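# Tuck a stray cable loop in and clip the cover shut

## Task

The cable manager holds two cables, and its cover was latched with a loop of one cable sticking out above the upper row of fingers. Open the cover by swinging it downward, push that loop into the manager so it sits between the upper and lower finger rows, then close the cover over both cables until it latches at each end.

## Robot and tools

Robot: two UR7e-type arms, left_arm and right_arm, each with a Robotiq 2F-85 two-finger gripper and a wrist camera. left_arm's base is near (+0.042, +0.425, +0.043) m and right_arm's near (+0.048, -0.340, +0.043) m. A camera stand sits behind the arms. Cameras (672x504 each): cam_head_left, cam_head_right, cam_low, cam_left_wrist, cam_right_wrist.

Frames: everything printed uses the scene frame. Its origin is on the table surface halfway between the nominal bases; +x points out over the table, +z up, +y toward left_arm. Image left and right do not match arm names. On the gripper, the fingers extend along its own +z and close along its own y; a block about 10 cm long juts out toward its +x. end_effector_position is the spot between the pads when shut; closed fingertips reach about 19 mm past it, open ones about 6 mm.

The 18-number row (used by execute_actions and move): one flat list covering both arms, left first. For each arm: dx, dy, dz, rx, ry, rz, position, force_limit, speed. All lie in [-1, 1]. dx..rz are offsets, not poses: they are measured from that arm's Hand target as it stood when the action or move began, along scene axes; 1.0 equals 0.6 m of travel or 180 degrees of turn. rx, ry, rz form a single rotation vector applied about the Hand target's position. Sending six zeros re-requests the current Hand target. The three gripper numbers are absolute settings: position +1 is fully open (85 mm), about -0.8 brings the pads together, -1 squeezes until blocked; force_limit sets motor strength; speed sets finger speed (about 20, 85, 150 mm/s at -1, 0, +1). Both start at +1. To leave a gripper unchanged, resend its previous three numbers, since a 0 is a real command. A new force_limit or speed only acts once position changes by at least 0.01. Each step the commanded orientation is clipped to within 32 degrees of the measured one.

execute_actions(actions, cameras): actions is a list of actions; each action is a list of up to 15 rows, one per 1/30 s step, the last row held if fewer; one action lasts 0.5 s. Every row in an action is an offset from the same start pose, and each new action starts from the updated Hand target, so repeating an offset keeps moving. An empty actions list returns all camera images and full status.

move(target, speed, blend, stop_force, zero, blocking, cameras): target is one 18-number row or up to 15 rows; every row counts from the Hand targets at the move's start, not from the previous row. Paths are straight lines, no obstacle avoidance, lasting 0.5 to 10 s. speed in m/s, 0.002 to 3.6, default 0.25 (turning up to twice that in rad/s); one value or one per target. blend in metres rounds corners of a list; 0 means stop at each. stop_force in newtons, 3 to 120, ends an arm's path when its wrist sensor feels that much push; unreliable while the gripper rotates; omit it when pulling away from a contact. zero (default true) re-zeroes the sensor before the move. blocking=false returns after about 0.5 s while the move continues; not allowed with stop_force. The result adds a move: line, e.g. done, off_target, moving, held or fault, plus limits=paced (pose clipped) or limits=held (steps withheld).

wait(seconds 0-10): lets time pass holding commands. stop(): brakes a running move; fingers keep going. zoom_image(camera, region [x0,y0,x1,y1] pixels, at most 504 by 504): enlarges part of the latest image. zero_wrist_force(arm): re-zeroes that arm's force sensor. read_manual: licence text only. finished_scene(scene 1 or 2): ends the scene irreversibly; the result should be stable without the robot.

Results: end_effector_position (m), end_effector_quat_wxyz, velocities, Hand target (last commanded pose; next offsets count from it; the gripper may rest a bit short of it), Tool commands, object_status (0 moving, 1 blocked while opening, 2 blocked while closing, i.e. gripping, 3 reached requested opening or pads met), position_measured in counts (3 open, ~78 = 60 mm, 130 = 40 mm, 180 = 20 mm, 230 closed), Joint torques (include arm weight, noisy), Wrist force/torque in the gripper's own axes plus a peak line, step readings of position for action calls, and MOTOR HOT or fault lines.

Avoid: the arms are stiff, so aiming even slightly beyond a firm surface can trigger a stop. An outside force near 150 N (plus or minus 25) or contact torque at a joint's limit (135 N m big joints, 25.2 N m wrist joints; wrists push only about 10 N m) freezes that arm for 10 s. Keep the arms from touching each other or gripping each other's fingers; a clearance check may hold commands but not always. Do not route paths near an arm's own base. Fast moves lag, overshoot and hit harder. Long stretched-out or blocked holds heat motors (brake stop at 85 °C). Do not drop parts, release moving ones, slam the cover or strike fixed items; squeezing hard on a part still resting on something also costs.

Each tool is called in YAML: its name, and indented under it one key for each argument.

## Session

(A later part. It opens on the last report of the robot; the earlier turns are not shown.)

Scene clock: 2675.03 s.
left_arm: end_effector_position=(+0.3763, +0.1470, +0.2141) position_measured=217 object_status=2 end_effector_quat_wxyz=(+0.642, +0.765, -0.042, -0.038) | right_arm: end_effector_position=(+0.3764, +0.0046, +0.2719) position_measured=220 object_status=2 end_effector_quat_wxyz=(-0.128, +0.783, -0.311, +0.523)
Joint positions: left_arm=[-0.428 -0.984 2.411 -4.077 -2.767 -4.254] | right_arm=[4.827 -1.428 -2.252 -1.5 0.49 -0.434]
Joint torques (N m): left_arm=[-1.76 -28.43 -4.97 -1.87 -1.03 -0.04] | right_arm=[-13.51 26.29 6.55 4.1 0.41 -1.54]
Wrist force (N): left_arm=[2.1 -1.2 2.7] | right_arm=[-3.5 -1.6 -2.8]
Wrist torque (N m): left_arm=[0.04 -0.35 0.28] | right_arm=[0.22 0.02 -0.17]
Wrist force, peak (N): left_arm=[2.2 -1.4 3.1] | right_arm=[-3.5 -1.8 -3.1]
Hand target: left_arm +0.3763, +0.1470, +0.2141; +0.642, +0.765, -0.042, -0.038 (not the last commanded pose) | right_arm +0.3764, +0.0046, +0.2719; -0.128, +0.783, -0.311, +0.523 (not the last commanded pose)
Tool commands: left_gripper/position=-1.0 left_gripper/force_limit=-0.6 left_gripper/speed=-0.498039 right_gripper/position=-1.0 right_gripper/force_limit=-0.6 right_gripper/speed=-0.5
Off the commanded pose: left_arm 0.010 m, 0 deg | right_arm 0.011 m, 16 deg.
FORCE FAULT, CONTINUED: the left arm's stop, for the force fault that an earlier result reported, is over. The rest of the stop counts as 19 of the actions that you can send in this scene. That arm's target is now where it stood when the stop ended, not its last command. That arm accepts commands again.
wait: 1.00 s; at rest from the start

move:
  target:
    - [-0.052,0,0,0,0,0,-1,-0.6,-0.5,-0.002,-0.016,-0.0165,-0.095,0.0132,0.0443,-1,-0.6,-0.5]
    - [-0.055,-0.035,0,0,0,0,-1,-0.6,-0.5,-0.0107,-0.0193,-0.0665,-0.095,0.0132,0.0443,-1,-0.6,-0.5]
  speed: 0.06
  cameras: ["cam_right_wrist", "cam_left_wrist"]

Scene clock: 2688.33 s.
left_arm: end_effector_position=(+0.3429, +0.1307, +0.2140) position_measured=221 object_status=2 end_effector_quat_wxyz=(+0.642, +0.765, -0.043, -0.039) | right_arm: end_effector_position=(+0.3700, -0.0069, +0.2321) position_measured=220 object_status=2 end_effector_quat_wxyz=(-0.040, +0.824, -0.177, +0.537)
Joint positions: left_arm=[-0.521 -0.98 2.476 -4.235 -2.684 -4.351] | right_arm=[4.849 -1.462 -2.336 -1.416 0.5 -0.726]
Joint torques (N m): left_arm=[-3.05 -26.84 -3.2 -1.97 -0.49 -0.25] | right_arm=[14.04 4.49 8.51 4.91 0.57 1.31]
Wrist force (N): left_arm=[5.2 -3.5 -2.9] | right_arm=[1.0 1.0 -2.1]
Wrist torque (N m): left_arm=[0.02 -0.76 0.23] | right_arm=[0.08 0.03 -0.32]
Wrist force, peak (N): left_arm=[-77.6 -38.2 -95.9] | right_arm=[-8.5 -8.0 -6.0]
Hand target: left_arm +0.3429, +0.1307, +0.2140; +0.642, +0.765, -0.043, -0.039 (not the last commanded pose) | right_arm +0.3700, -0.0069, +0.2320; -0.040, +0.824, -0.177, +0.537
Tool commands: left_gripper/position=-1.0 left_gripper/force_limit=-0.6 left_gripper/speed=-0.498039 right_gripper/position=-1.0 right_gripper/force_limit=-0.6 right_gripper/speed=-0.5
Off the commanded pose: left_arm 0.005 m, 0 deg | right_arm 0.000 m, 0 deg.
FORCE FAULT: contact force on the left arm reached its limit, and that arm stopped. The contact can be on any part of that arm, not only on its tool. That arm's remaining commands of this call were not run. That arm is still stopped at the end of this call. That arm stays stopped for about 10 more seconds. Until then a move that you send moves the other arm only, and its call returns only when the move has ended. Once the stop has ended, the next robot result says so. If the stop ends while you think or write, that arm runs what you send next, counted from a new Hand target: where the arm stands when the stop ends. While its stop runs, that arm takes no new command, but its gripper still runs the gripper command that each later call begins with. Until it ends, the stop uses up actions while you think or wait. An arm that is not stopped still takes commands.
move: fault (left_arm)
Images, in order (width x height): cam_left_wrist 672x504, cam_right_wrist 672x504.

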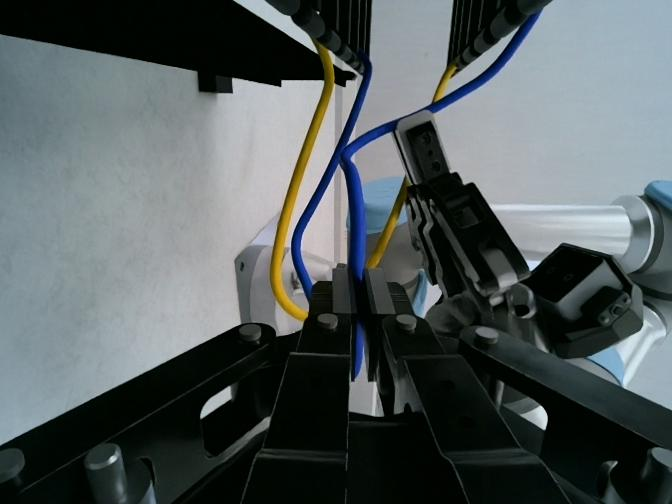

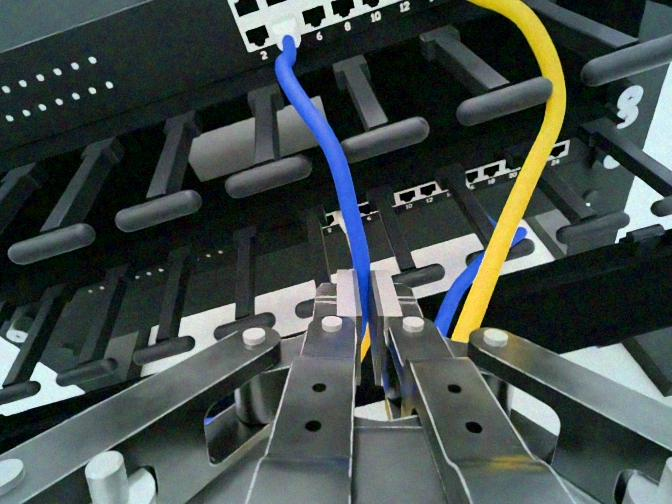

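move:
  target: [0,0,0,0,0,0,-1,-0.6,-0.5,0.0725,-0.0068,-0.015,0,0,0,-1,-0.6,-0.5]
  speed: 0.04
  stop_force: 15
  cameras: ["cam_right_wrist"]

Scene clock: 2772.30 s.
left_arm: end_effector_position=(+0.3429, +0.1307, +0.2140) position_measured=221 object_status=2 end_effector_quat_wxyz=(+0.642, +0.765, -0.043, -0.039) | right_arm: end_effector_position=(+0.4070, -0.0107, +0.2245) position_measured=220 object_status=2 end_effector_quat_wxyz=(-0.039, +0.824, -0.178, +0.537)
Joint positions: left_arm=[-0.521 -0.98 2.476 -4.235 -2.684 -4.351] | right_arm=[4.745 -1.515 -2.369 -1.152 0.459 -0.927]
Joint torques (N m): left_arm=[-1.97 -27.24 1.93 -2.35 -4.22 -0.01] | right_arm=[5.31 27.05 25.15 -2.77 0.37 0.97]
Wrist force (N): left_arm=[18.8 -1.6 11.2] | right_arm=[-10.0 -10.5 -13.4]
Wrist torque (N m): left_arm=[-0.04 -1.02 0.24] | right_arm=[0.31 0.04 -0.16]
Wrist force, peak (N): left_arm=[26.6 -0.7 19.5] | right_arm=[-15.7 -17.2 -20.0]
Hand target: left_arm +0.3429, +0.1307, +0.2140; +0.642, +0.765, -0.043, -0.039 | right_arm +0.4070, -0.0107, +0.2245; -0.039, +0.824, -0.178, +0.537 (not the last commanded pose)
Off the commanded pose: left_arm 0.000 m, 0 deg | right_arm 0.007 m, 0 deg.
FORCE FAULT, CONTINUED: the left arm's stop, for the force fault that an earlier result reported, is over. The rest of the stop counts as 19 of the actions that you can send in this scene. The stop ended before this call began, so that arm ran this call's commands, counted from a new Hand target: where the arm stood when the stop ended.
move: contact (right_arm)
Images, in order (width x height): cam_right_wrist 672x504.

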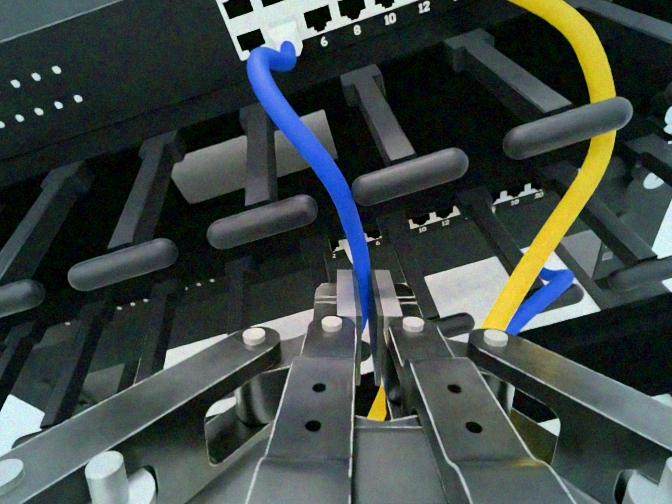

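move:
  target:
    - [-0.01,0,0,0,0,0,-1,-0.6,-0.5,0.0033,0.0345,0,0,0,0,-1,-0.6,-0.5]
    - [-0.0015,0.0788,0,0,0,0,-1,-0.6,-0.5,0.0217,0.0978,0,0,0,0,-1,-0.6,-0.5]
    - [0.0702,0.1155,0,0,0,0,-1,-0.6,-0.5,0.025,0.1095,0,0,0,0,-1,-0.6,-0.5]
    - [0.1452,0.1488,0,0,0,0,-1,-0.6,-0.5,0.0283,0.118,0,0,0,0,-1,-0.6,-0.5]
  speed: 0.06
  blend: [0.005,0.01,0.01,0]
  cameras: ["cam_right_wrist", "cam_left_wrist"]

Scene clock: 2817.30 s.
left_arm: end_effector_position=(+0.4299, +0.2199, +0.2140) position_measured=221 object_status=2 end_effector_quat_wxyz=(+0.642, +0.765, -0.043, -0.039) | right_arm: end_effector_position=(+0.4240, +0.0601, +0.2245) position_measured=220 object_status=2 end_effector_quat_wxyz=(-0.039, +0.824, -0.178, +0.537)
Joint positions: left_arm=[-0.192 -1.101 2.366 -3.34 -2.943 -3.659] | right_arm=[4.704 -1.701 -2.201 -1.052 0.447 -1.019]
Joint torques (N m): left_arm=[11.27 -35.82 -17.46 -1.55 -3.71 1.54] | right_arm=[-16.18 16.33 28.95 4.6 -4.13 -1.65]
Wrist force (N): left_arm=[7.3 -2.0 7.4] | right_arm=[-0.5 -2.9 -4.7]
Wrist torque (N m): left_arm=[0.07 -0.84 0.23] | right_arm=[0.14 -0.03 0.06]
Wrist force, peak (N): left_arm=[19.0 -1.8 11.6] | right_arm=[-10.6 -10.8 -13.6]
Hand target: left_arm +0.4300, +0.2200, +0.2140; +0.642, +0.765, -0.043, -0.039 | right_arm +0.4240, +0.0601, +0.2245; -0.039, +0.824, -0.178, +0.537
Off the commanded pose: left_arm 0.000 m, 0 deg | right_arm 0.000 m, 0 deg.
move: done
Images, in order (width x height): cam_left_wrist 672x504, cam_right_wrist 672x504.

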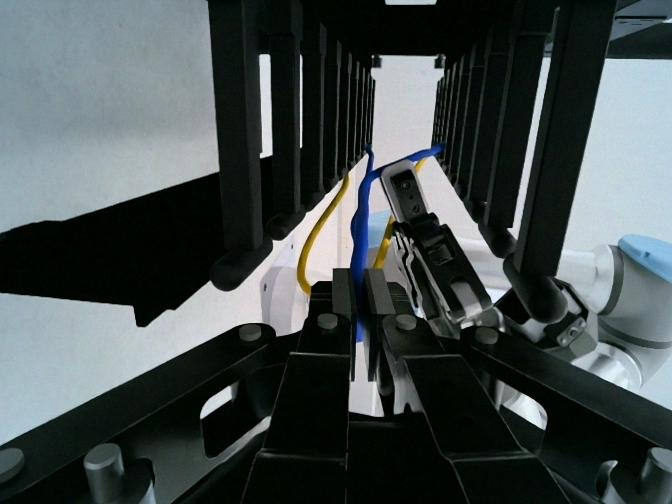

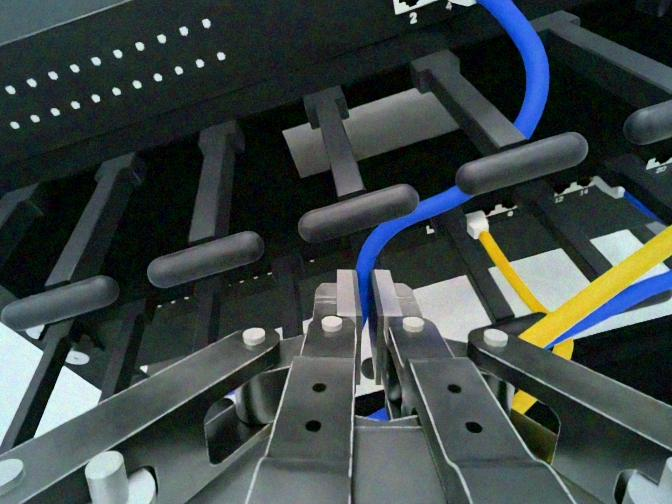

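move:
  target: [0.0617,0.0167,-0.0017,0,0,0,-1,-0.6,-0.5,0.003,0.0133,0,0,0,0,-1,-0.6,-0.5]
  speed: 0.05
  cameras: ["cam_right_wrist", "cam_left_wrist"]

Scene clock: 2832.90 s.
left_arm: end_effector_position=(+0.4670, +0.2299, +0.2130) position_measured=221 object_status=2 end_effector_quat_wxyz=(+0.642, +0.765, -0.043, -0.039) | right_arm: end_effector_position=(+0.4258, +0.0681, +0.2245) position_measured=220 object_status=2 end_effector_quat_wxyz=(-0.039, +0.824, -0.178, +0.537)
Joint positions: left_arm=[-0.152 -1.116 2.277 -3.042 -2.959 -3.461] | right_arm=[4.7 -1.72 -2.181 -1.046 0.446 -1.027]
Joint torques (N m): left_arm=[17.09 -37.7 -20.1 -1.6 -3.09 1.64] | right_arm=[-16.47 16.72 26.95 3.39 -2.97 -1.76]
Wrist force (N): left_arm=[4.0 -0.4 18.6] | right_arm=[-1.1 -10.9 -2.4]
Wrist torque (N m): left_arm=[0.04 -0.75 0.24] | right_arm=[0.23 -0.01 0.20]
Wrist force, peak (N): left_arm=[4.2 -0.3 18.8] | right_arm=[-1.0 -11.0 -2.7]
Hand target: left_arm +0.4670, +0.2300, +0.2130; +0.642, +0.765, -0.043, -0.039 | right_arm +0.4258, +0.0681, +0.2245; -0.039, +0.824, -0.178, +0.537
Off the commanded pose: left_arm 0.000 m, 0 deg | right_arm 0.000 m, 0 deg.
move: done
Images, in order (width x height): cam_left_wrist 672x504, cam_right_wrist 672x504.

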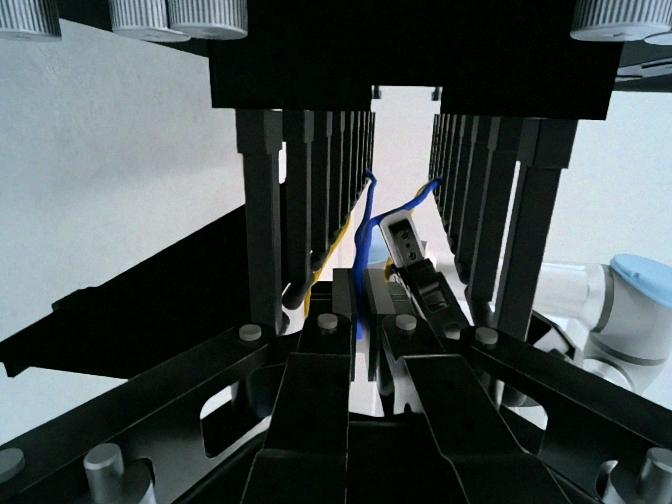

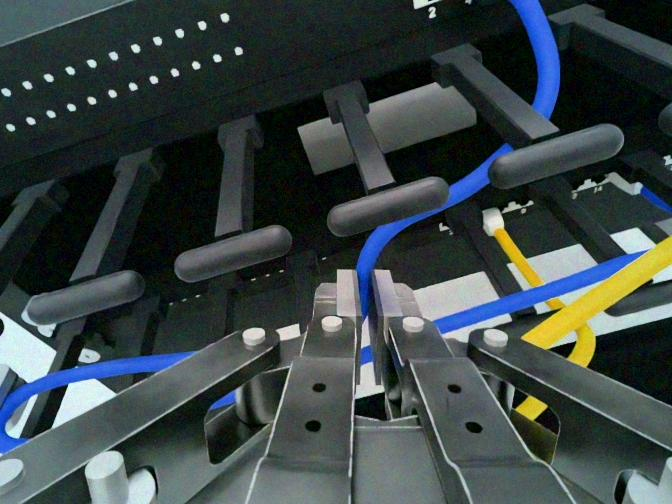

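move:
  target: [0,0,0,0,0,0,-1,-0.6,-0.5,0,0,0,0,0,0,-0.56,-0.6,-0.7]
  speed: 0.05
  cameras: ["cam_right_wrist"]

Scene clock: 2841.23 s.
left_arm: end_effector_position=(+0.4670, +0.2300, +0.2130) position_measured=221 object_status=2 end_effector_quat_wxyz=(+0.642, +0.765, -0.043, -0.039) | right_arm: end_effector_position=(+0.4258, +0.0681, +0.2245) position_measured=199 object_status=0 end_effector_quat_wxyz=(-0.039, +0.824, -0.178, +0.537)
Joint positions: left_arm=[-0.152 -1.116 2.277 -3.042 -2.959 -3.461] | right_arm=[4.7 -1.72 -2.181 -1.046 0.446 -1.027]
Joint torques (N m): left_arm=[5.31 -37.25 -18.89 -1.53 -3.11 1.42] | right_arm=[-11.52 18.33 26.58 3.48 -3.23 -1.05]
Wrist force (N): left_arm=[5.1 -1.9 6.4] | right_arm=[0.0 -2.2 -3.0]
Wrist torque (N m): left_arm=[0.06 -0.74 0.24] | right_arm=[0.13 -0.03 -0.02]
Wrist force, peak (N): left_arm=[3.9 -0.3 19.1] | right_arm=[-1.0 -11.1 -2.5]
Hand target: left_arm +0.4670, +0.2299, +0.2130; +0.642, +0.765, -0.043, -0.039 | right_arm +0.4258, +0.0681, +0.2245; -0.039, +0.824, -0.178, +0.537
Off the commanded pose: left_arm 0.000 m, 0 deg | right_arm 0.000 m, 0 deg.
move: done
Images, in order (width x height): cam_right_wrist 672x504.

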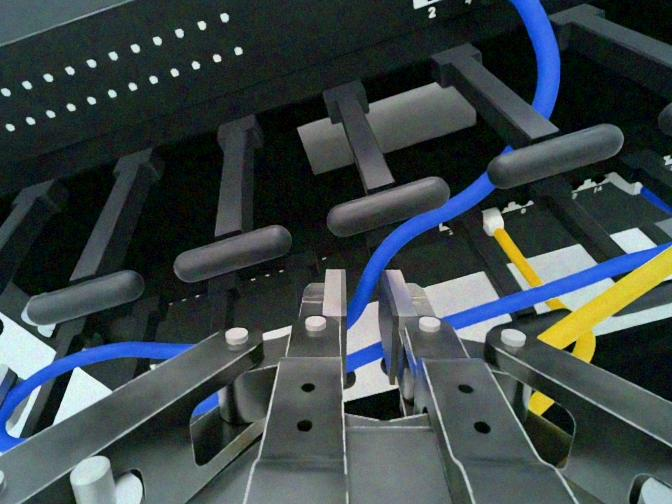

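move:
  target:
    - [0.004,0.006,0,0,0,0,-1,-0.6,-0.5,-0.0833,0.0103,0.025,0,0,0,-0.56,-0.6,-0.7]
    - [0.01,0.0117,0,0,0,0,-1,-0.6,-0.5,-0.1333,-0.03,0.09,0,0,0,-0.56,-0.6,-0.7]
  speed: 0.08
  blend: [0.01,0]
  cameras: ["cam_right_wrist"]

Scene clock: 2853.57 s.
left_arm: end_effector_position=(+0.4730, +0.2369, +0.2130) position_measured=221 object_status=2 end_effector_quat_wxyz=(+0.642, +0.765, -0.043, -0.039) | right_arm: end_effector_position=(+0.3458, +0.0501, +0.2785) position_measured=199 object_status=3 end_effector_quat_wxyz=(-0.039, +0.824, -0.178, +0.537)
Joint positions: left_arm=[-0.134 -1.135 2.263 -2.914 -2.964 -3.365] | right_arm=[4.891 -1.522 -2.124 -1.637 0.522 -0.649]
Joint torques (N m): left_arm=[11.29 -37.52 -20.62 -1.52 -3.55 1.7] | right_arm=[13.82 29.21 32.7 -0.74 1.06 1.32]
Wrist force (N): left_arm=[6.0 -1.3 5.3] | right_arm=[0.3 0.1 -3.0]
Wrist torque (N m): left_arm=[0.03 -0.77 0.24] | right_arm=[0.14 0.02 -0.37]
Wrist force, peak (N): left_arm=[3.0 -0.4 13.7] | right_arm=[6.3 -1.5 1.7]
Hand target: left_arm +0.4730, +0.2370, +0.2130; +0.642, +0.765, -0.043, -0.039 | right_arm +0.3458, +0.0501, +0.2785; -0.039, +0.824, -0.178, +0.537
Off the commanded pose: left_arm 0.000 m, 0 deg | right_arm 0.000 m, 0 deg.
move: done
Images, in order (width x height): cam_right_wrist 672x504.

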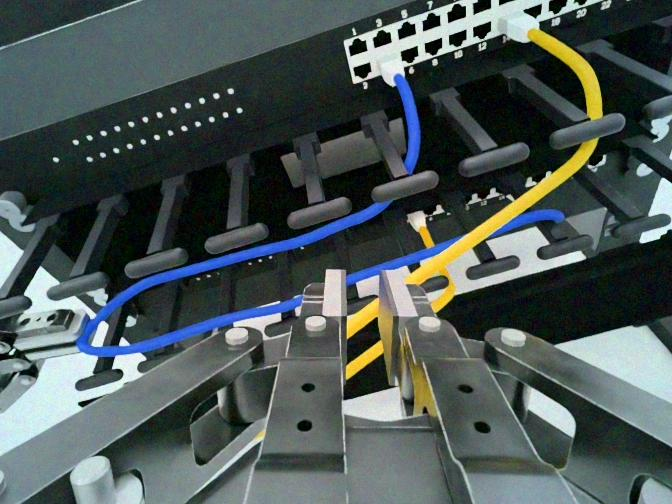

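zoom_image:
  camera: "cam_right_wrist"
  region: [400, 0, 672, 230]

Scaled by 1.853 from the camera's 672x504 image, which has a finer 960x720 frame.

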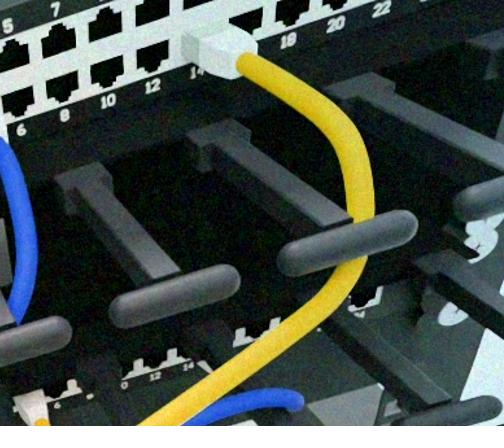

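execute_actions:
  actions:
    - [[0,0,0,0,0,0,-1,-0.6,-0.5,0,0,0,0,0,0,-0.56,-0.6,-0.7]]
  cameras: ["cam_low", "cam_left_wrist"]

Scene clock: 2874.00 s.
left_arm: end_effector_position=(+0.4730, +0.2370, +0.2130) position_measured=221 object_status=2 end_effector_quat_wxyz=(+0.642, +0.765, -0.043, -0.039) | right_arm: end_effector_position=(+0.3458, +0.0501, +0.2785) position_measured=199 object_status=3 end_effector_quat_wxyz=(-0.039, +0.824, -0.178, +0.537)
Joint positions: left_arm=[-0.134 -1.136 2.263 -2.913 -2.964 -3.364] | right_arm=[4.891 -1.522 -2.124 -1.637 0.522 -0.648]
Joint torques (N m): left_arm=[10.96 -36.87 -20.03 -1.38 -3.37 1.5] | right_arm=[13.8 28.01 33.69 -0.95 1.08 1.31]
Wrist force (N): left_arm=[6.1 -1.1 5.2] | right_arm=[0.6 0.2 -2.8]
Wrist torque (N m): left_arm=[0.05 -0.78 0.24] | right_arm=[0.15 -0.02 -0.36]
Wrist force, peak (N): left_arm=[6.1 -1.3 5.3] | right_arm=[0.4 0.1 -3.4]
Hand target: left_arm +0.4730, +0.2370, +0.2130; +0.642, +0.765, -0.043, -0.039 | right_arm +0.3458, +0.0501, +0.2785; -0.039, +0.824, -0.178, +0.537
Off the commanded pose: left_arm 0.000 m, 0 deg | right_arm 0.000 m, 0 deg.
Step readings (end_effector_position of left_arm | right_arm):
0: (+0.4730, +0.2369, +0.2130) | (+0.3458, +0.0501, +0.2785)
1: (+0.4730, +0.2369, +0.2130) | (+0.3458, +0.0501, +0.2785)
2: (+0.4730, +0.2369, +0.2130) | (+0.3458, +0.0501, +0.2785)
4: (+0.4730, +0.2369, +0.2130) | (+0.3458, +0.0501, +0.2785)
8: (+0.4730, +0.2370, +0.2130) | (+0.3458, +0.0501, +0.2785)
15: (+0.4730, +0.2370, +0.2130) | (+0.3458, +0.0501, +0.2785)
Images, in order (width x height): cam_low 672x504, cam_left_wrist 672x504.

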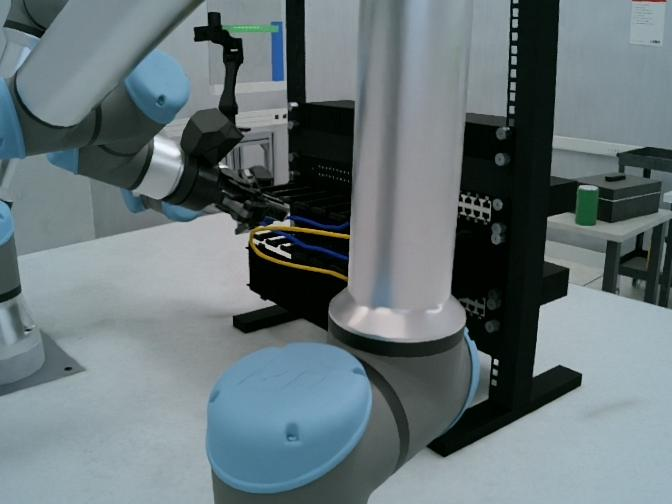

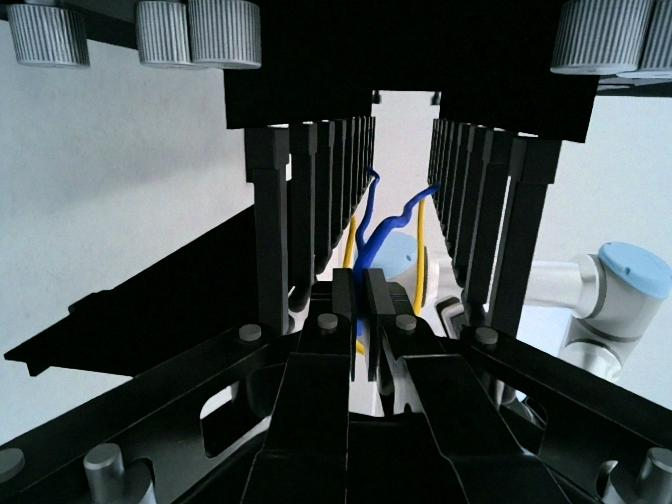

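move:
  target: [0,0,0,0,0,0,-1,-0.6,-0.5,-0.1263,0.02,-0.0475,-0.1077,-0.124,0.0202,-1,-0.6,-0.7]
  speed: 0.15
  cameras: ["cam_right_wrist"]

Scene clock: 2907.33 s.
left_arm: end_effector_position=(+0.4730, +0.2370, +0.2130) position_measured=221 object_status=2 end_effector_quat_wxyz=(+0.642, +0.765, -0.043, -0.039) | right_arm: end_effector_position=(+0.2701, +0.0621, +0.2500) position_measured=231 object_status=3 end_effector_quat_wxyz=(+0.049, +0.705, -0.049, +0.706)
Joint positions: left_arm=[-0.134 -1.136 2.263 -2.913 -2.964 -3.364] | right_arm=[5.114 -1.873 -2 -2.416 0.522 0.004]
Joint torques (N m): left_arm=[11.07 -36.08 -20.32 -1.36 -3.46 1.48] | right_arm=[13.21 19.98 27.34 -3.81 2.67 1.2]
Wrist force (N): left_arm=[6.0 -1.2 5.0] | right_arm=[0.5 -0.2 -2.8]
Wrist torque (N m): left_arm=[0.07 -0.76 0.24] | right_arm=[0.05 -0.10 -0.32]
Wrist force, peak (N): left_arm=[6.1 -1.2 5.4] | right_arm=[0.7 0.3 -3.3]
Hand target: left_arm +0.4730, +0.2370, +0.2130; +0.642, +0.765, -0.043, -0.039 | right_arm +0.2700, +0.0621, +0.2500; +0.049, +0.704, -0.049, +0.706
Off the commanded pose: left_arm 0.000 m, 0 deg | right_arm 0.000 m, 0 deg.
move: done
Images, in order (width x height): cam_right_wrist 672x504.

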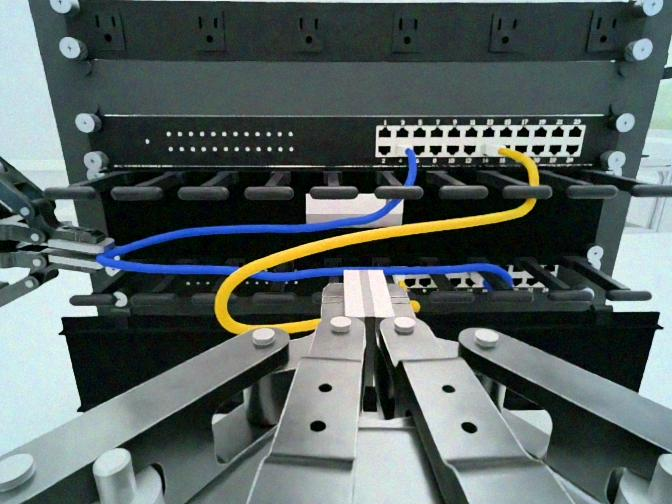

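zoom_image:
  camera: "cam_right_wrist"
  region: [330, 110, 600, 310]

Scaled by 1.867 from the camera's 672x504 image, which has a finer 960x720 frame.

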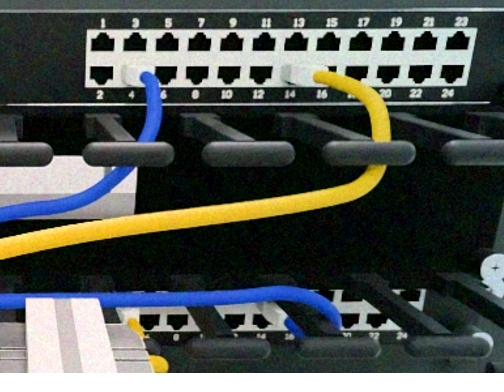

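move:
  target: [0,0,0,0,0,0,-1,-0.6,-0.5,-0.008,0.095,-0.055,0,0,0,-0.1,-0.6,-0.5]
  speed: 0.12
  cameras: ["cam_right_wrist"]

Scene clock: 3021.10 s.
left_arm: end_effector_position=(+0.4730, +0.2370, +0.2130) position_measured=221 object_status=2 end_effector_quat_wxyz=(+0.642, +0.765, -0.043, -0.039) | right_arm: end_effector_position=(+0.2652, +0.1190, +0.2170) position_measured=141 object_status=3 end_effector_quat_wxyz=(+0.049, +0.705, -0.049, +0.706)
Joint positions: left_arm=[-0.134 -1.136 2.263 -2.913 -2.964 -3.364] | right_arm=[5.078 -2.039 -1.855 -2.394 0.486 0.005]
Joint torques (N m): left_arm=[11.67 -37.44 -19.96 -1.48 -3.49 1.49] | right_arm=[-13.32 27.17 27.59 -3.67 -2.28 1.07]
Wrist force (N): left_arm=[6.1 -1.3 5.0] | right_arm=[0.2 0.0 -2.9]
Wrist torque (N m): left_arm=[0.04 -0.78 0.25] | right_arm=[0.09 -0.06 -0.31]
Wrist force, peak (N): left_arm=[6.1 -1.3 5.1] | right_arm=[1.1 0.7 -2.9]
Hand target: left_arm +0.4730, +0.2370, +0.2130; +0.642, +0.765, -0.043, -0.039 | right_arm +0.2652, +0.1191, +0.2170; +0.049, +0.704, -0.049, +0.706
Off the commanded pose: left_arm 0.000 m, 0 deg | right_arm 0.000 m, 0 deg.
move: done
Images, in order (width x height): cam_right_wrist 672x504.

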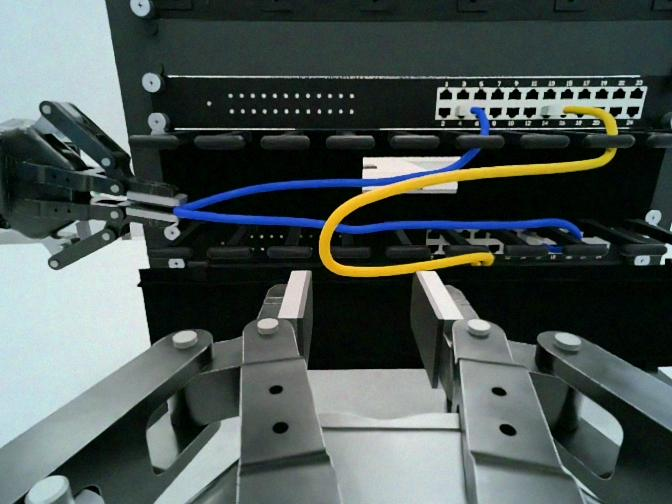

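move:
  target: [0,0,0,0,0,0,-1,-0.6,-0.5,0.1397,0.001,-0.0067,0,0,0,-0.1,-0.6,-0.5]
  speed: 0.08
  stop_force: 8
  cameras: ["cam_right_wrist"]

Scene clock: 3037.97 s.
left_arm: end_effector_position=(+0.4730, +0.2370, +0.2130) position_measured=221 object_status=2 end_effector_quat_wxyz=(+0.642, +0.765, -0.043, -0.039) | right_arm: end_effector_position=(+0.3491, +0.1197, +0.2130) position_measured=141 object_status=3 end_effector_quat_wxyz=(+0.049, +0.704, -0.049, +0.706)
Joint positions: left_arm=[-0.134 -1.136 2.263 -2.913 -2.964 -3.364] | right_arm=[4.908 -2.049 -1.853 -2.39 0.317 0.008]
Joint torques (N m): left_arm=[10.78 -37.3 -19.68 -1.57 -3.4 1.31] | right_arm=[-13.23 28.32 27.1 -3.18 -2.24 1.34]
Wrist force (N): left_arm=[6.0 -1.0 4.9] | right_arm=[0.1 -0.4 -3.0]
Wrist torque (N m): left_arm=[0.06 -0.76 0.24] | right_arm=[0.02 -0.05 -0.31]
Wrist force, peak (N): left_arm=[6.1 -0.8 5.3] | right_arm=[0.4 -0.5 -3.7]
Hand target: left_arm +0.4730, +0.2370, +0.2130; +0.642, +0.765, -0.043, -0.039 | right_arm +0.3491, +0.1197, +0.2130; +0.049, +0.704, -0.049, +0.706
Off the commanded pose: left_arm 0.000 m, 0 deg | right_arm 0.000 m, 0 deg.
move: done
Images, in order (width x height): cam_right_wrist 672x504.

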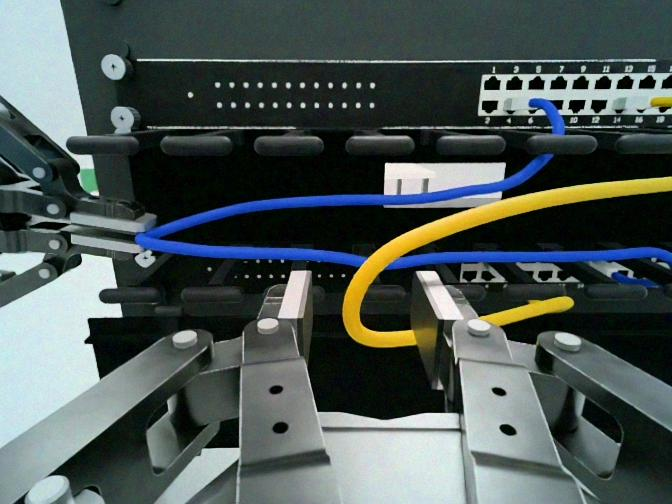

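move:
  target: [0,0,0,0,0,0,-1,-0.6,-0.5,0.008,0.003,-0.005,0,0,0,-1,-0.6,-0.5]
  speed: 0.05
  cameras: ["cam_right_wrist"]

Scene clock: 3048.97 s.
left_arm: end_effector_position=(+0.4730, +0.2370, +0.2130) position_measured=221 object_status=2 end_effector_quat_wxyz=(+0.642, +0.765, -0.043, -0.039) | right_arm: end_effector_position=(+0.3538, +0.1215, +0.2100) position_measured=217 object_status=2 end_effector_quat_wxyz=(+0.049, +0.704, -0.049, +0.706)
Joint positions: left_arm=[-0.134 -1.136 2.263 -2.913 -2.964 -3.364] | right_arm=[4.898 -2.058 -1.848 -2.386 0.306 0.008]
Joint torques (N m): left_arm=[11.04 -36.69 -20.23 -1.49 -3.46 1.48] | right_arm=[-11.74 27.86 28.35 2.16 -2.35 1.26]
Wrist force (N): left_arm=[5.9 -1.1 4.8] | right_arm=[0.3 0.2 -2.6]
Wrist torque (N m): left_arm=[0.07 -0.75 0.24] | right_arm=[0.02 -0.09 -0.30]
Wrist force, peak (N): left_arm=[6.3 -1.6 5.2] | right_arm=[0.4 -0.2 -3.2]
Hand target: left_arm +0.4730, +0.2370, +0.2130; +0.642, +0.765, -0.043, -0.039 | right_arm +0.3539, +0.1215, +0.2100; +0.049, +0.704, -0.049, +0.706
Off the commanded pose: left_arm 0.000 m, 0 deg | right_arm 0.000 m, 0 deg.
move: done
Images, in order (width x height): cam_right_wrist 672x504.

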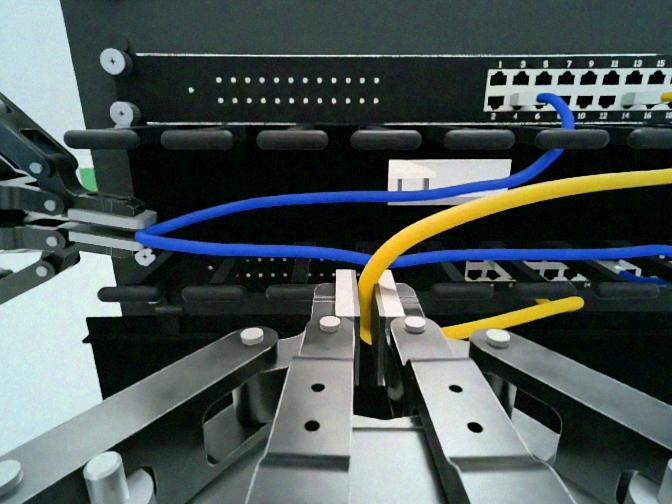

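move:
  target:
    - [0,0,0,0,0,0,-1,-0.6,-0.5,0.01,0.004,0.022,0,0,0,-1,-0.6,-0.5]
    - [0,0,0,0,0,0,-1,-0.6,-0.5,0.13,0.02,0.022,0,0,0,-1,-0.6,-0.5]
  speed: 0.06
  blend: [0.005,0]
  stop_force: 15
  cameras: ["cam_right_wrist"]

Scene clock: 3069.90 s.
left_arm: end_effector_position=(+0.4730, +0.2370, +0.2130) position_measured=221 object_status=2 end_effector_quat_wxyz=(+0.642, +0.765, -0.043, -0.039) | right_arm: end_effector_position=(+0.4319, +0.1335, +0.2232) position_measured=217 object_status=2 end_effector_quat_wxyz=(+0.049, +0.704, -0.049, +0.706)
Joint positions: left_arm=[-0.134 -1.136 2.263 -2.913 -2.964 -3.364] | right_arm=[4.738 -2.086 -1.755 -2.46 0.147 0.018]
Joint torques (N m): left_arm=[9.98 -37.43 -20.43 -1.54 -3.41 1.41] | right_arm=[-12.92 30.93 29.56 -2.55 -3.98 1.06]
Wrist force (N): left_arm=[6.9 -0.9 4.5] | right_arm=[0.2 5.6 -4.1]
Wrist torque (N m): left_arm=[0.06 -0.79 0.24] | right_arm=[0.02 -0.09 -0.24]
Wrist force, peak (N): left_arm=[7.1 -1.1 4.5] | right_arm=[0.1 5.6 -4.6]
Hand target: left_arm +0.4730, +0.2370, +0.2130; +0.642, +0.765, -0.043, -0.039 | right_arm +0.4319, +0.1335, +0.2232; +0.049, +0.704, -0.049, +0.706
Off the commanded pose: left_arm 0.000 m, 0 deg | right_arm 0.000 m, 0 deg.
move: done
Images, in order (width x height): cam_right_wrist 672x504.

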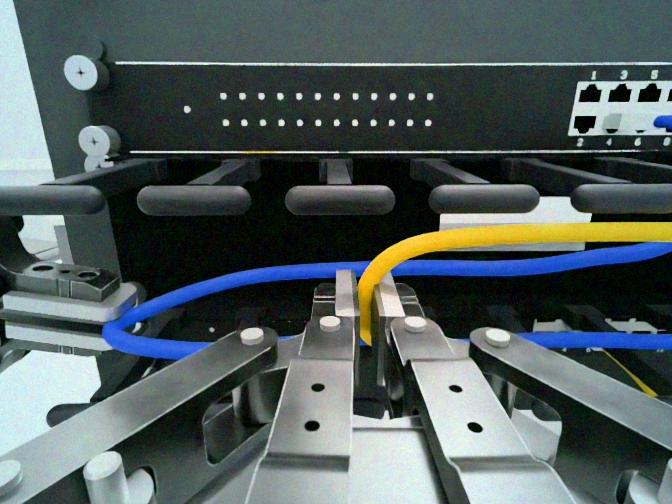

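move:
  target: [0,0,0,0,0,0,-1,-0.6,-0.5,0.005,-0.008,0,0,0,0,-0.45,-0.6,-1]
  speed: 0.03
  cameras: ["cam_right_wrist"]

Scene clock: 3082.27 s.
left_arm: end_effector_position=(+0.4730, +0.2370, +0.2130) position_measured=221 object_status=2 end_effector_quat_wxyz=(+0.642, +0.765, -0.043, -0.039) | right_arm: end_effector_position=(+0.4348, +0.1287, +0.2232) position_measured=186 object_status=0 end_effector_quat_wxyz=(+0.049, +0.704, -0.049, +0.706)
Joint positions: left_arm=[-0.134 -1.136 2.263 -2.913 -2.964 -3.364] | right_arm=[4.732 -2.079 -1.768 -2.456 0.141 0.019]
Joint torques (N m): left_arm=[7.04 -37.4 -17.48 -1.64 -3.34 1.43] | right_arm=[-13.19 49.26 5.18 2.4 -2.65 -1.25]
Wrist force (N): left_arm=[6.0 -1.0 5.0] | right_arm=[0.4 -0.3 -2.9]
Wrist torque (N m): left_arm=[0.05 -0.76 0.25] | right_arm=[0.06 -0.08 -0.31]
Wrist force, peak (N): left_arm=[7.2 -1.3 4.4] | right_arm=[0.1 5.5 -4.6]
Hand target: left_arm +0.4730, +0.2370, +0.2130; +0.642, +0.765, -0.043, -0.039 | right_arm +0.4349, +0.1287, +0.2232; +0.049, +0.704, -0.049, +0.706
Off the commanded pose: left_arm 0.000 m, 0 deg | right_arm 0.000 m, 0 deg.
move: done
Images, in order (width x height): cam_right_wrist 672x504.

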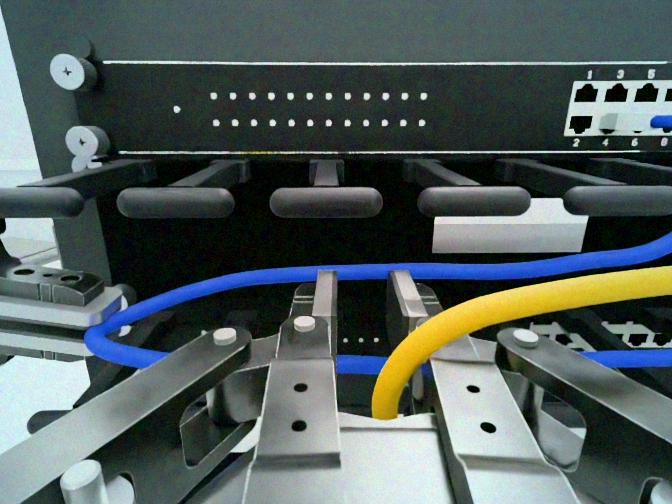

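move:
  target:
    - [0,0,0,0,0,0,-1,-0.6,-0.5,-0.1665,0.023,0,0,0,0,-0.45,-0.6,-1]
    - [0,0,0,0,0,0,-1,-0.6,-0.5,-0.2582,-0.2978,-0.0387,0,0,0,-0.45,-0.6,-1]
    - [0,0,0,0,0,0,-1,-0.6,-0.5,-0.2415,-0.3945,-0.2053,0,0,0,-0.45,-0.6,-1]
    - [0,0,0,0,0,0,-1,-0.6,-0.5,-0.2082,-0.3945,-0.2687,0,0,0,-1,-0.6,-0.5]
  speed: [0.08,0.2,0.15,0.08]
  blend: [0.01,0.02,0.02,0]
  cameras: ["cam_right_wrist"]

Scene clock: 3374.37 s.
left_arm: end_effector_position=(+0.4730, +0.2370, +0.2130) position_measured=221 object_status=2 end_effector_quat_wxyz=(+0.642, +0.765, -0.043, -0.039) | right_arm: end_effector_position=(+0.3105, -0.1089, +0.0637) position_measured=218 object_status=2 end_effector_quat_wxyz=(+0.052, +0.702, -0.045, +0.709)
Joint positions: left_arm=[-0.134 -1.136 2.263 -2.913 -2.964 -3.364] | right_arm=[5.226 -2.182 -2.56 -1.557 0.634 0.003]
Joint torques (N m): left_arm=[-0.28 -36.44 -15.13 -1.8 -3.27 1.4] | right_arm=[-5.24 12.75 26.24 8.83 9.39 0.67]
Wrist force (N): left_arm=[5.9 -1.0 4.9] | right_arm=[84.5 -30.6 51.5]
Wrist torque (N m): left_arm=[0.06 -0.76 0.24] | right_arm=[-0.43 -0.38 0.53]
Wrist force, peak (N): left_arm=[6.3 -1.1 5.1] | right_arm=[-25.2 65.2 88.7]
Hand target: left_arm +0.4730, +0.2370, +0.2130; +0.642, +0.765, -0.043, -0.039 | right_arm +0.3099, -0.1080, +0.0619; +0.049, +0.704, -0.049, +0.706
Off the commanded pose: left_arm 0.000 m, 0 deg | right_arm 0.002 m, 1 deg.
move: done
Images, in order (width x height): cam_right_wrist 672x504.

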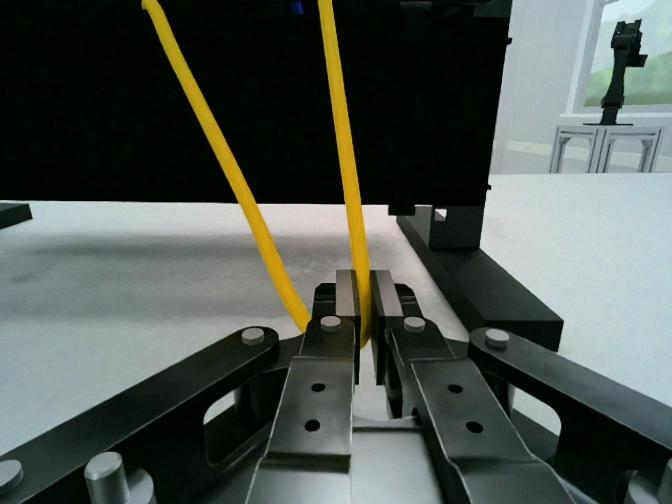

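move:
  target: [0,0,0,0,0,0,-1,-0.6,-0.5,0.02,0.06,0.15,0,0,0,-1,-0.6,-0.5]
  speed: 0.15
  cameras: ["cam_right_wrist", "cam_head_left"]

Scene clock: 3382.27 s.
left_arm: end_effector_position=(+0.4730, +0.2370, +0.2130) position_measured=221 object_status=2 end_effector_quat_wxyz=(+0.642, +0.765, -0.043, -0.039) | right_arm: end_effector_position=(+0.3219, -0.0720, +0.1519) position_measured=218 object_status=2 end_effector_quat_wxyz=(+0.049, +0.704, -0.049, +0.706)
Joint positions: left_arm=[-0.134 -1.136 2.263 -2.913 -2.964 -3.364] | right_arm=[5.121 -1.86 -2.454 -1.975 0.53 0.004]
Joint torques (N m): left_arm=[-2.77 -36.95 -12.94 -2 -3.12 1.34] | right_arm=[-14.7 32.31 19.13 -3.87 -2.22 1.36]
Wrist force (N): left_arm=[5.9 -1.2 4.7] | right_arm=[0.1 -2.8 -3.3]
Wrist torque (N m): left_arm=[0.07 -0.75 0.24] | right_arm=[-0.26 -0.29 -0.38]
Wrist force, peak (N): left_arm=[6.3 -1.4 5.1] | right_arm=[85.2 -30.9 51.8]
Hand target: left_arm +0.4730, +0.2370, +0.2130; +0.642, +0.765, -0.043, -0.039 | right_arm +0.3219, -0.0720, +0.1519; +0.049, +0.704, -0.049, +0.706
Off the commanded pose: left_arm 0.000 m, 0 deg | right_arm 0.000 m, 0 deg.
move: done
Images, in order (width x height): cam_head_left 672x504, cam_right_wrist 672x504.

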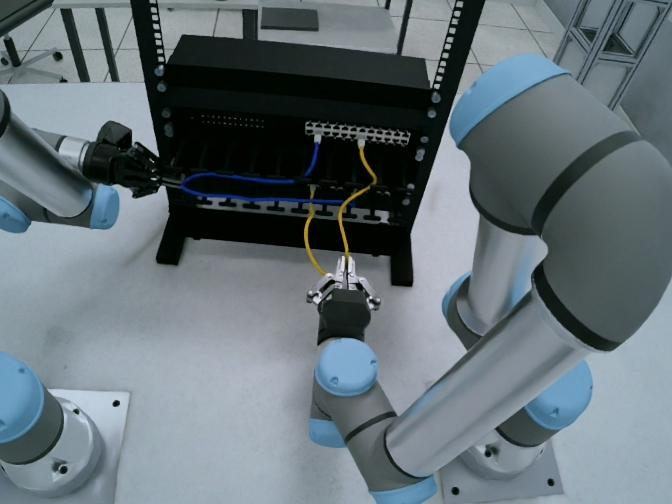

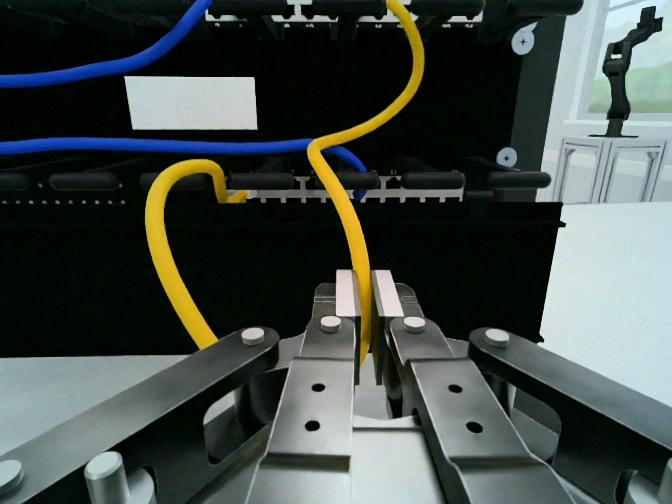

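move:
  target:
    - [0,0,0,0,0,0,-1,-0.6,-0.5,0.035,0.15,0.11,0,0,0,-1,-0.6,-0.5]
    - [0,0,0,0,0,0,-1,-0.6,-0.5,0.0633,0.3,0.12,0,0,0,-1,-0.6,-0.5]
    - [0,0,0,0,0,0,-1,-0.6,-0.5,0.17,0.32,0.12,0,0,0,-1,-0.6,-0.5]
  speed: [0.15,0.12,0.06]
  blend: [0.02,0.01,0]
  cameras: ["cam_right_wrist"]

Scene clock: 3400.73 s.
left_arm: end_effector_position=(+0.4730, +0.2370, +0.2130) position_measured=221 object_status=2 end_effector_quat_wxyz=(+0.642, +0.765, -0.043, -0.039) | right_arm: end_effector_position=(+0.4238, +0.1200, +0.2239) position_measured=218 object_status=2 end_effector_quat_wxyz=(+0.049, +0.705, -0.049, +0.706)
Joint positions: left_arm=[-0.134 -1.136 2.263 -2.913 -2.964 -3.364] | right_arm=[4.755 -2.056 -1.803 -2.44 0.163 0.015]
Joint torques (N m): left_arm=[-4.03 -37.38 -11.54 -2.05 -3.11 1.3] | right_arm=[-7.78 28.72 33.62 -1.78 -7.46 1.34]
Wrist force (N): left_arm=[7.8 -1.6 4.5] | right_arm=[2.0 14.1 -2.8]
Wrist torque (N m): left_arm=[0.09 -0.77 0.25] | right_arm=[-0.70 -0.41 -0.01]
Wrist force, peak (N): left_arm=[7.9 -1.6 4.6] | right_arm=[3.4 23.6 1.1]
Hand target: left_arm +0.4730, +0.2370, +0.2130; +0.642, +0.765, -0.043, -0.039 | right_arm +0.4239, +0.1200, +0.2239; +0.049, +0.704, -0.049, +0.706
Off the commanded pose: left_arm 0.000 m, 0 deg | right_arm 0.000 m, 0 deg.
move: done
Images, in order (width x height): cam_right_wrist 672x504.

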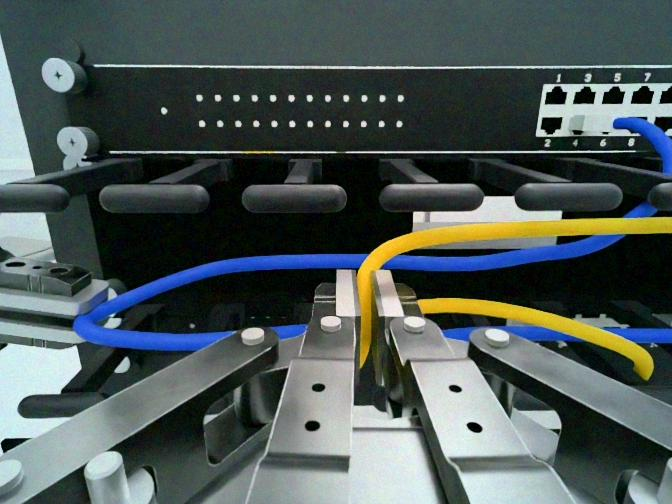

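move:
  target:
    - [0,0,0,0,0,0,-1,-0.6,-0.5,0.01,-0.02,0,0,0,0,-1,-0.6,-0.5]
    - [0,0,0,0,0,0,-1,-0.6,-0.5,0.01,-0.02,0,0,0,0,-0.5,-0.6,-1]
  speed: 0.05
  cameras: ["cam_right_wrist"]

Scene clock: 3409.53 s.
left_arm: end_effector_position=(+0.4730, +0.2370, +0.2130) position_measured=221 object_status=2 end_effector_quat_wxyz=(+0.642, +0.765, -0.043, -0.039) | right_arm: end_effector_position=(+0.4299, +0.1080, +0.2239) position_measured=192 object_status=0 end_effector_quat_wxyz=(+0.049, +0.704, -0.049, +0.706)
Joint positions: left_arm=[-0.134 -1.136 2.263 -2.913 -2.964 -3.364] | right_arm=[4.743 -2.037 -1.835 -2.429 0.151 0.017]
Joint torques (N m): left_arm=[-3.67 -36.52 -10.34 -1.96 -3.27 1.35] | right_arm=[-15.2 49.02 3.28 2.47 -0.93 -1.45]
Wrist force (N): left_arm=[6.7 -2.1 3.4] | right_arm=[2.9 -2.8 -3.0]
Wrist torque (N m): left_arm=[0.07 -0.78 0.25] | right_arm=[-0.38 -0.26 -0.11]
Wrist force, peak (N): left_arm=[7.9 -1.9 4.7] | right_arm=[2.3 14.2 -2.9]
Hand target: left_arm +0.4730, +0.2370, +0.2130; +0.642, +0.765, -0.043, -0.039 | right_arm +0.4299, +0.1080, +0.2239; +0.049, +0.704, -0.049, +0.706
Off the commanded pose: left_arm 0.000 m, 0 deg | right_arm 0.000 m, 0 deg.
move: done
Images, in order (width x height): cam_right_wrist 672x504.

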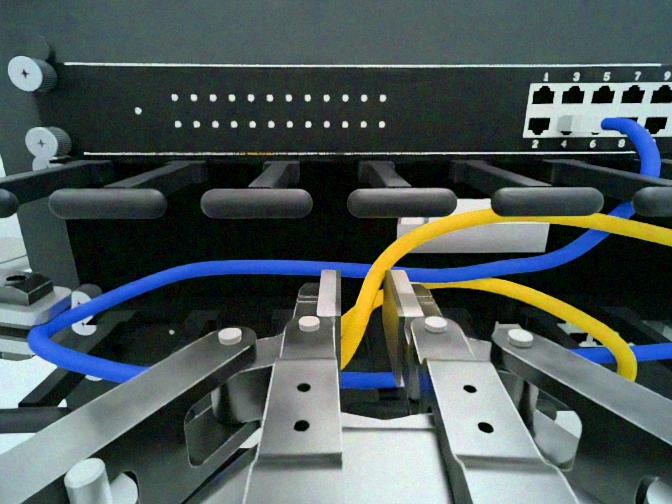

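move:
  target:
    - [0,0,0,0,0,0,-1,-0.6,-0.5,0,0,0,0,0,0,-0.1,-0.6,-0.8]
    - [0,0,0,0,0,0,-1,-0.6,-0.5,-0.2,0.0277,0.02,0,0,0,-0.1,-0.6,-0.8]
  speed: 0.08
  cameras: ["cam_right_wrist"]

Scene clock: 3419.53 s.
left_arm: end_effector_position=(+0.4730, +0.2370, +0.2130) position_measured=221 object_status=2 end_effector_quat_wxyz=(+0.642, +0.765, -0.043, -0.039) | right_arm: end_effector_position=(+0.3100, +0.1247, +0.2360) position_measured=141 object_status=3 end_effector_quat_wxyz=(+0.049, +0.705, -0.048, +0.706)
Joint positions: left_arm=[-0.134 -1.136 2.263 -2.913 -2.964 -3.364] | right_arm=[4.986 -2.017 -1.828 -2.446 0.394 0.006]
Joint torques (N m): left_arm=[-3.25 -36.27 -10.95 -2.1 -3.11 1.4] | right_arm=[13.41 28.93 29.27 -3.42 1.01 0.01]
Wrist force (N): left_arm=[6.2 -1.8 3.2] | right_arm=[2.0 -1.2 -2.2]
Wrist torque (N m): left_arm=[0.01 -0.76 0.24] | right_arm=[-0.11 -0.34 -0.14]
Wrist force, peak (N): left_arm=[6.9 -2.5 3.6] | right_arm=[-21.8 48.2 79.6]
Hand target: left_arm +0.4730, +0.2370, +0.2130; +0.642, +0.765, -0.043, -0.039 | right_arm +0.3099, +0.1246, +0.2359; +0.049, +0.704, -0.049, +0.706
Off the commanded pose: left_arm 0.000 m, 0 deg | right_arm 0.000 m, 0 deg.
move: done
Images, in order (width x height): cam_right_wrist 672x504.

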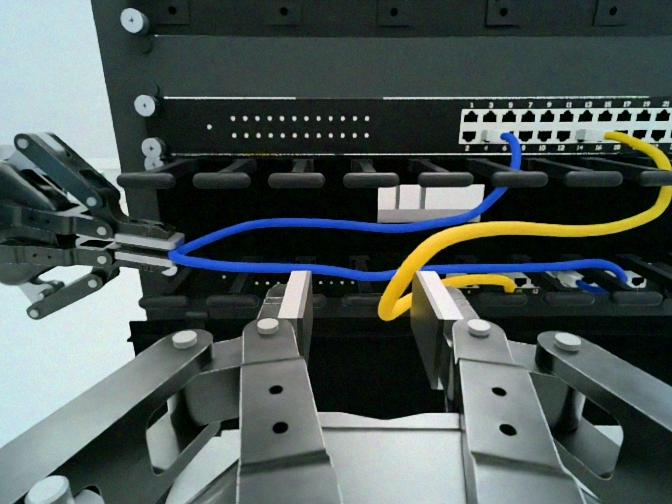

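zoom_image:
  camera: "cam_right_wrist"
  region: [340, 180, 672, 340]

Scaled by 1.518 from the camera's 672x504 image, which has a finer 960x720 frame.

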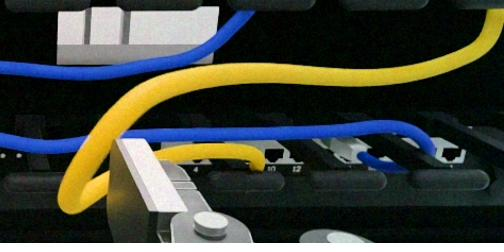

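move:
  target: [0,0,0,0,0,0,-1,-0.6,-0.5,-0.1,0.03,0.03,0,0,0,-0.1,-0.6,-0.8]
  speed: 0.12
  cameras: ["cam_right_wrist"]

Scene clock: 3442.03 s.
left_arm: end_effector_position=(+0.4730, +0.2370, +0.2130) position_measured=221 object_status=2 end_effector_quat_wxyz=(+0.642, +0.765, -0.043, -0.039) | right_arm: end_effector_position=(+0.2500, +0.1426, +0.2539) position_measured=141 object_status=3 end_effector_quat_wxyz=(+0.049, +0.704, -0.049, +0.706)
Joint positions: left_arm=[-0.134 -1.136 2.263 -2.913 -2.964 -3.364] | right_arm=[5.091 -2.03 -1.748 -2.511 0.499 0.004]
Joint torques (N m): left_arm=[-3.92 -36.53 -12.17 -2.18 -2.94 1.46] | right_arm=[13.22 29.54 28.77 -3.74 2.62 1.26]
Wrist force (N): left_arm=[6.1 -1.8 3.2] | right_arm=[2.0 -0.9 -1.9]
Wrist torque (N m): left_arm=[0.04 -0.75 0.24] | right_arm=[-0.05 -0.34 -0.21]
Wrist force, peak (N): left_arm=[6.5 -1.6 3.2] | right_arm=[2.5 -1.4 -2.7]
Hand target: left_arm +0.4730, +0.2370, +0.2130; +0.642, +0.765, -0.043, -0.039 | right_arm +0.2499, +0.1426, +0.2539; +0.049, +0.704, -0.049, +0.706
Off the commanded pose: left_arm 0.000 m, 0 deg | right_arm 0.000 m, 0 deg.
move: done
Images, in order (width x height): cam_right_wrist 672x504.

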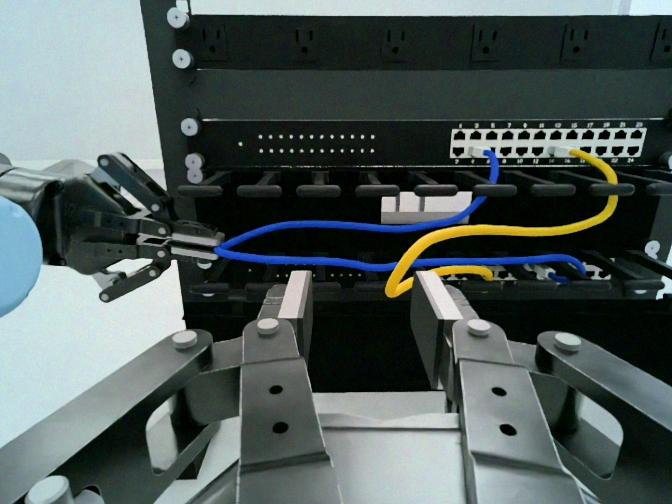

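zoom_image:
  camera: "cam_right_wrist"
  region: [370, 120, 670, 320]

Scaled by 1.680 from the camera's 672x504 image, which has a finer 960x720 frame.

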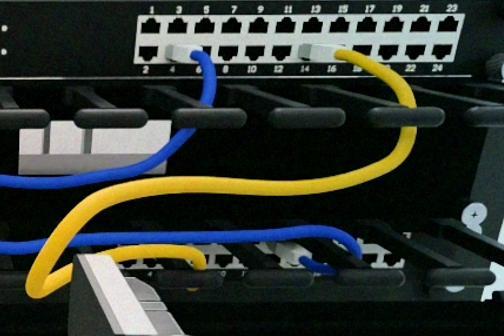

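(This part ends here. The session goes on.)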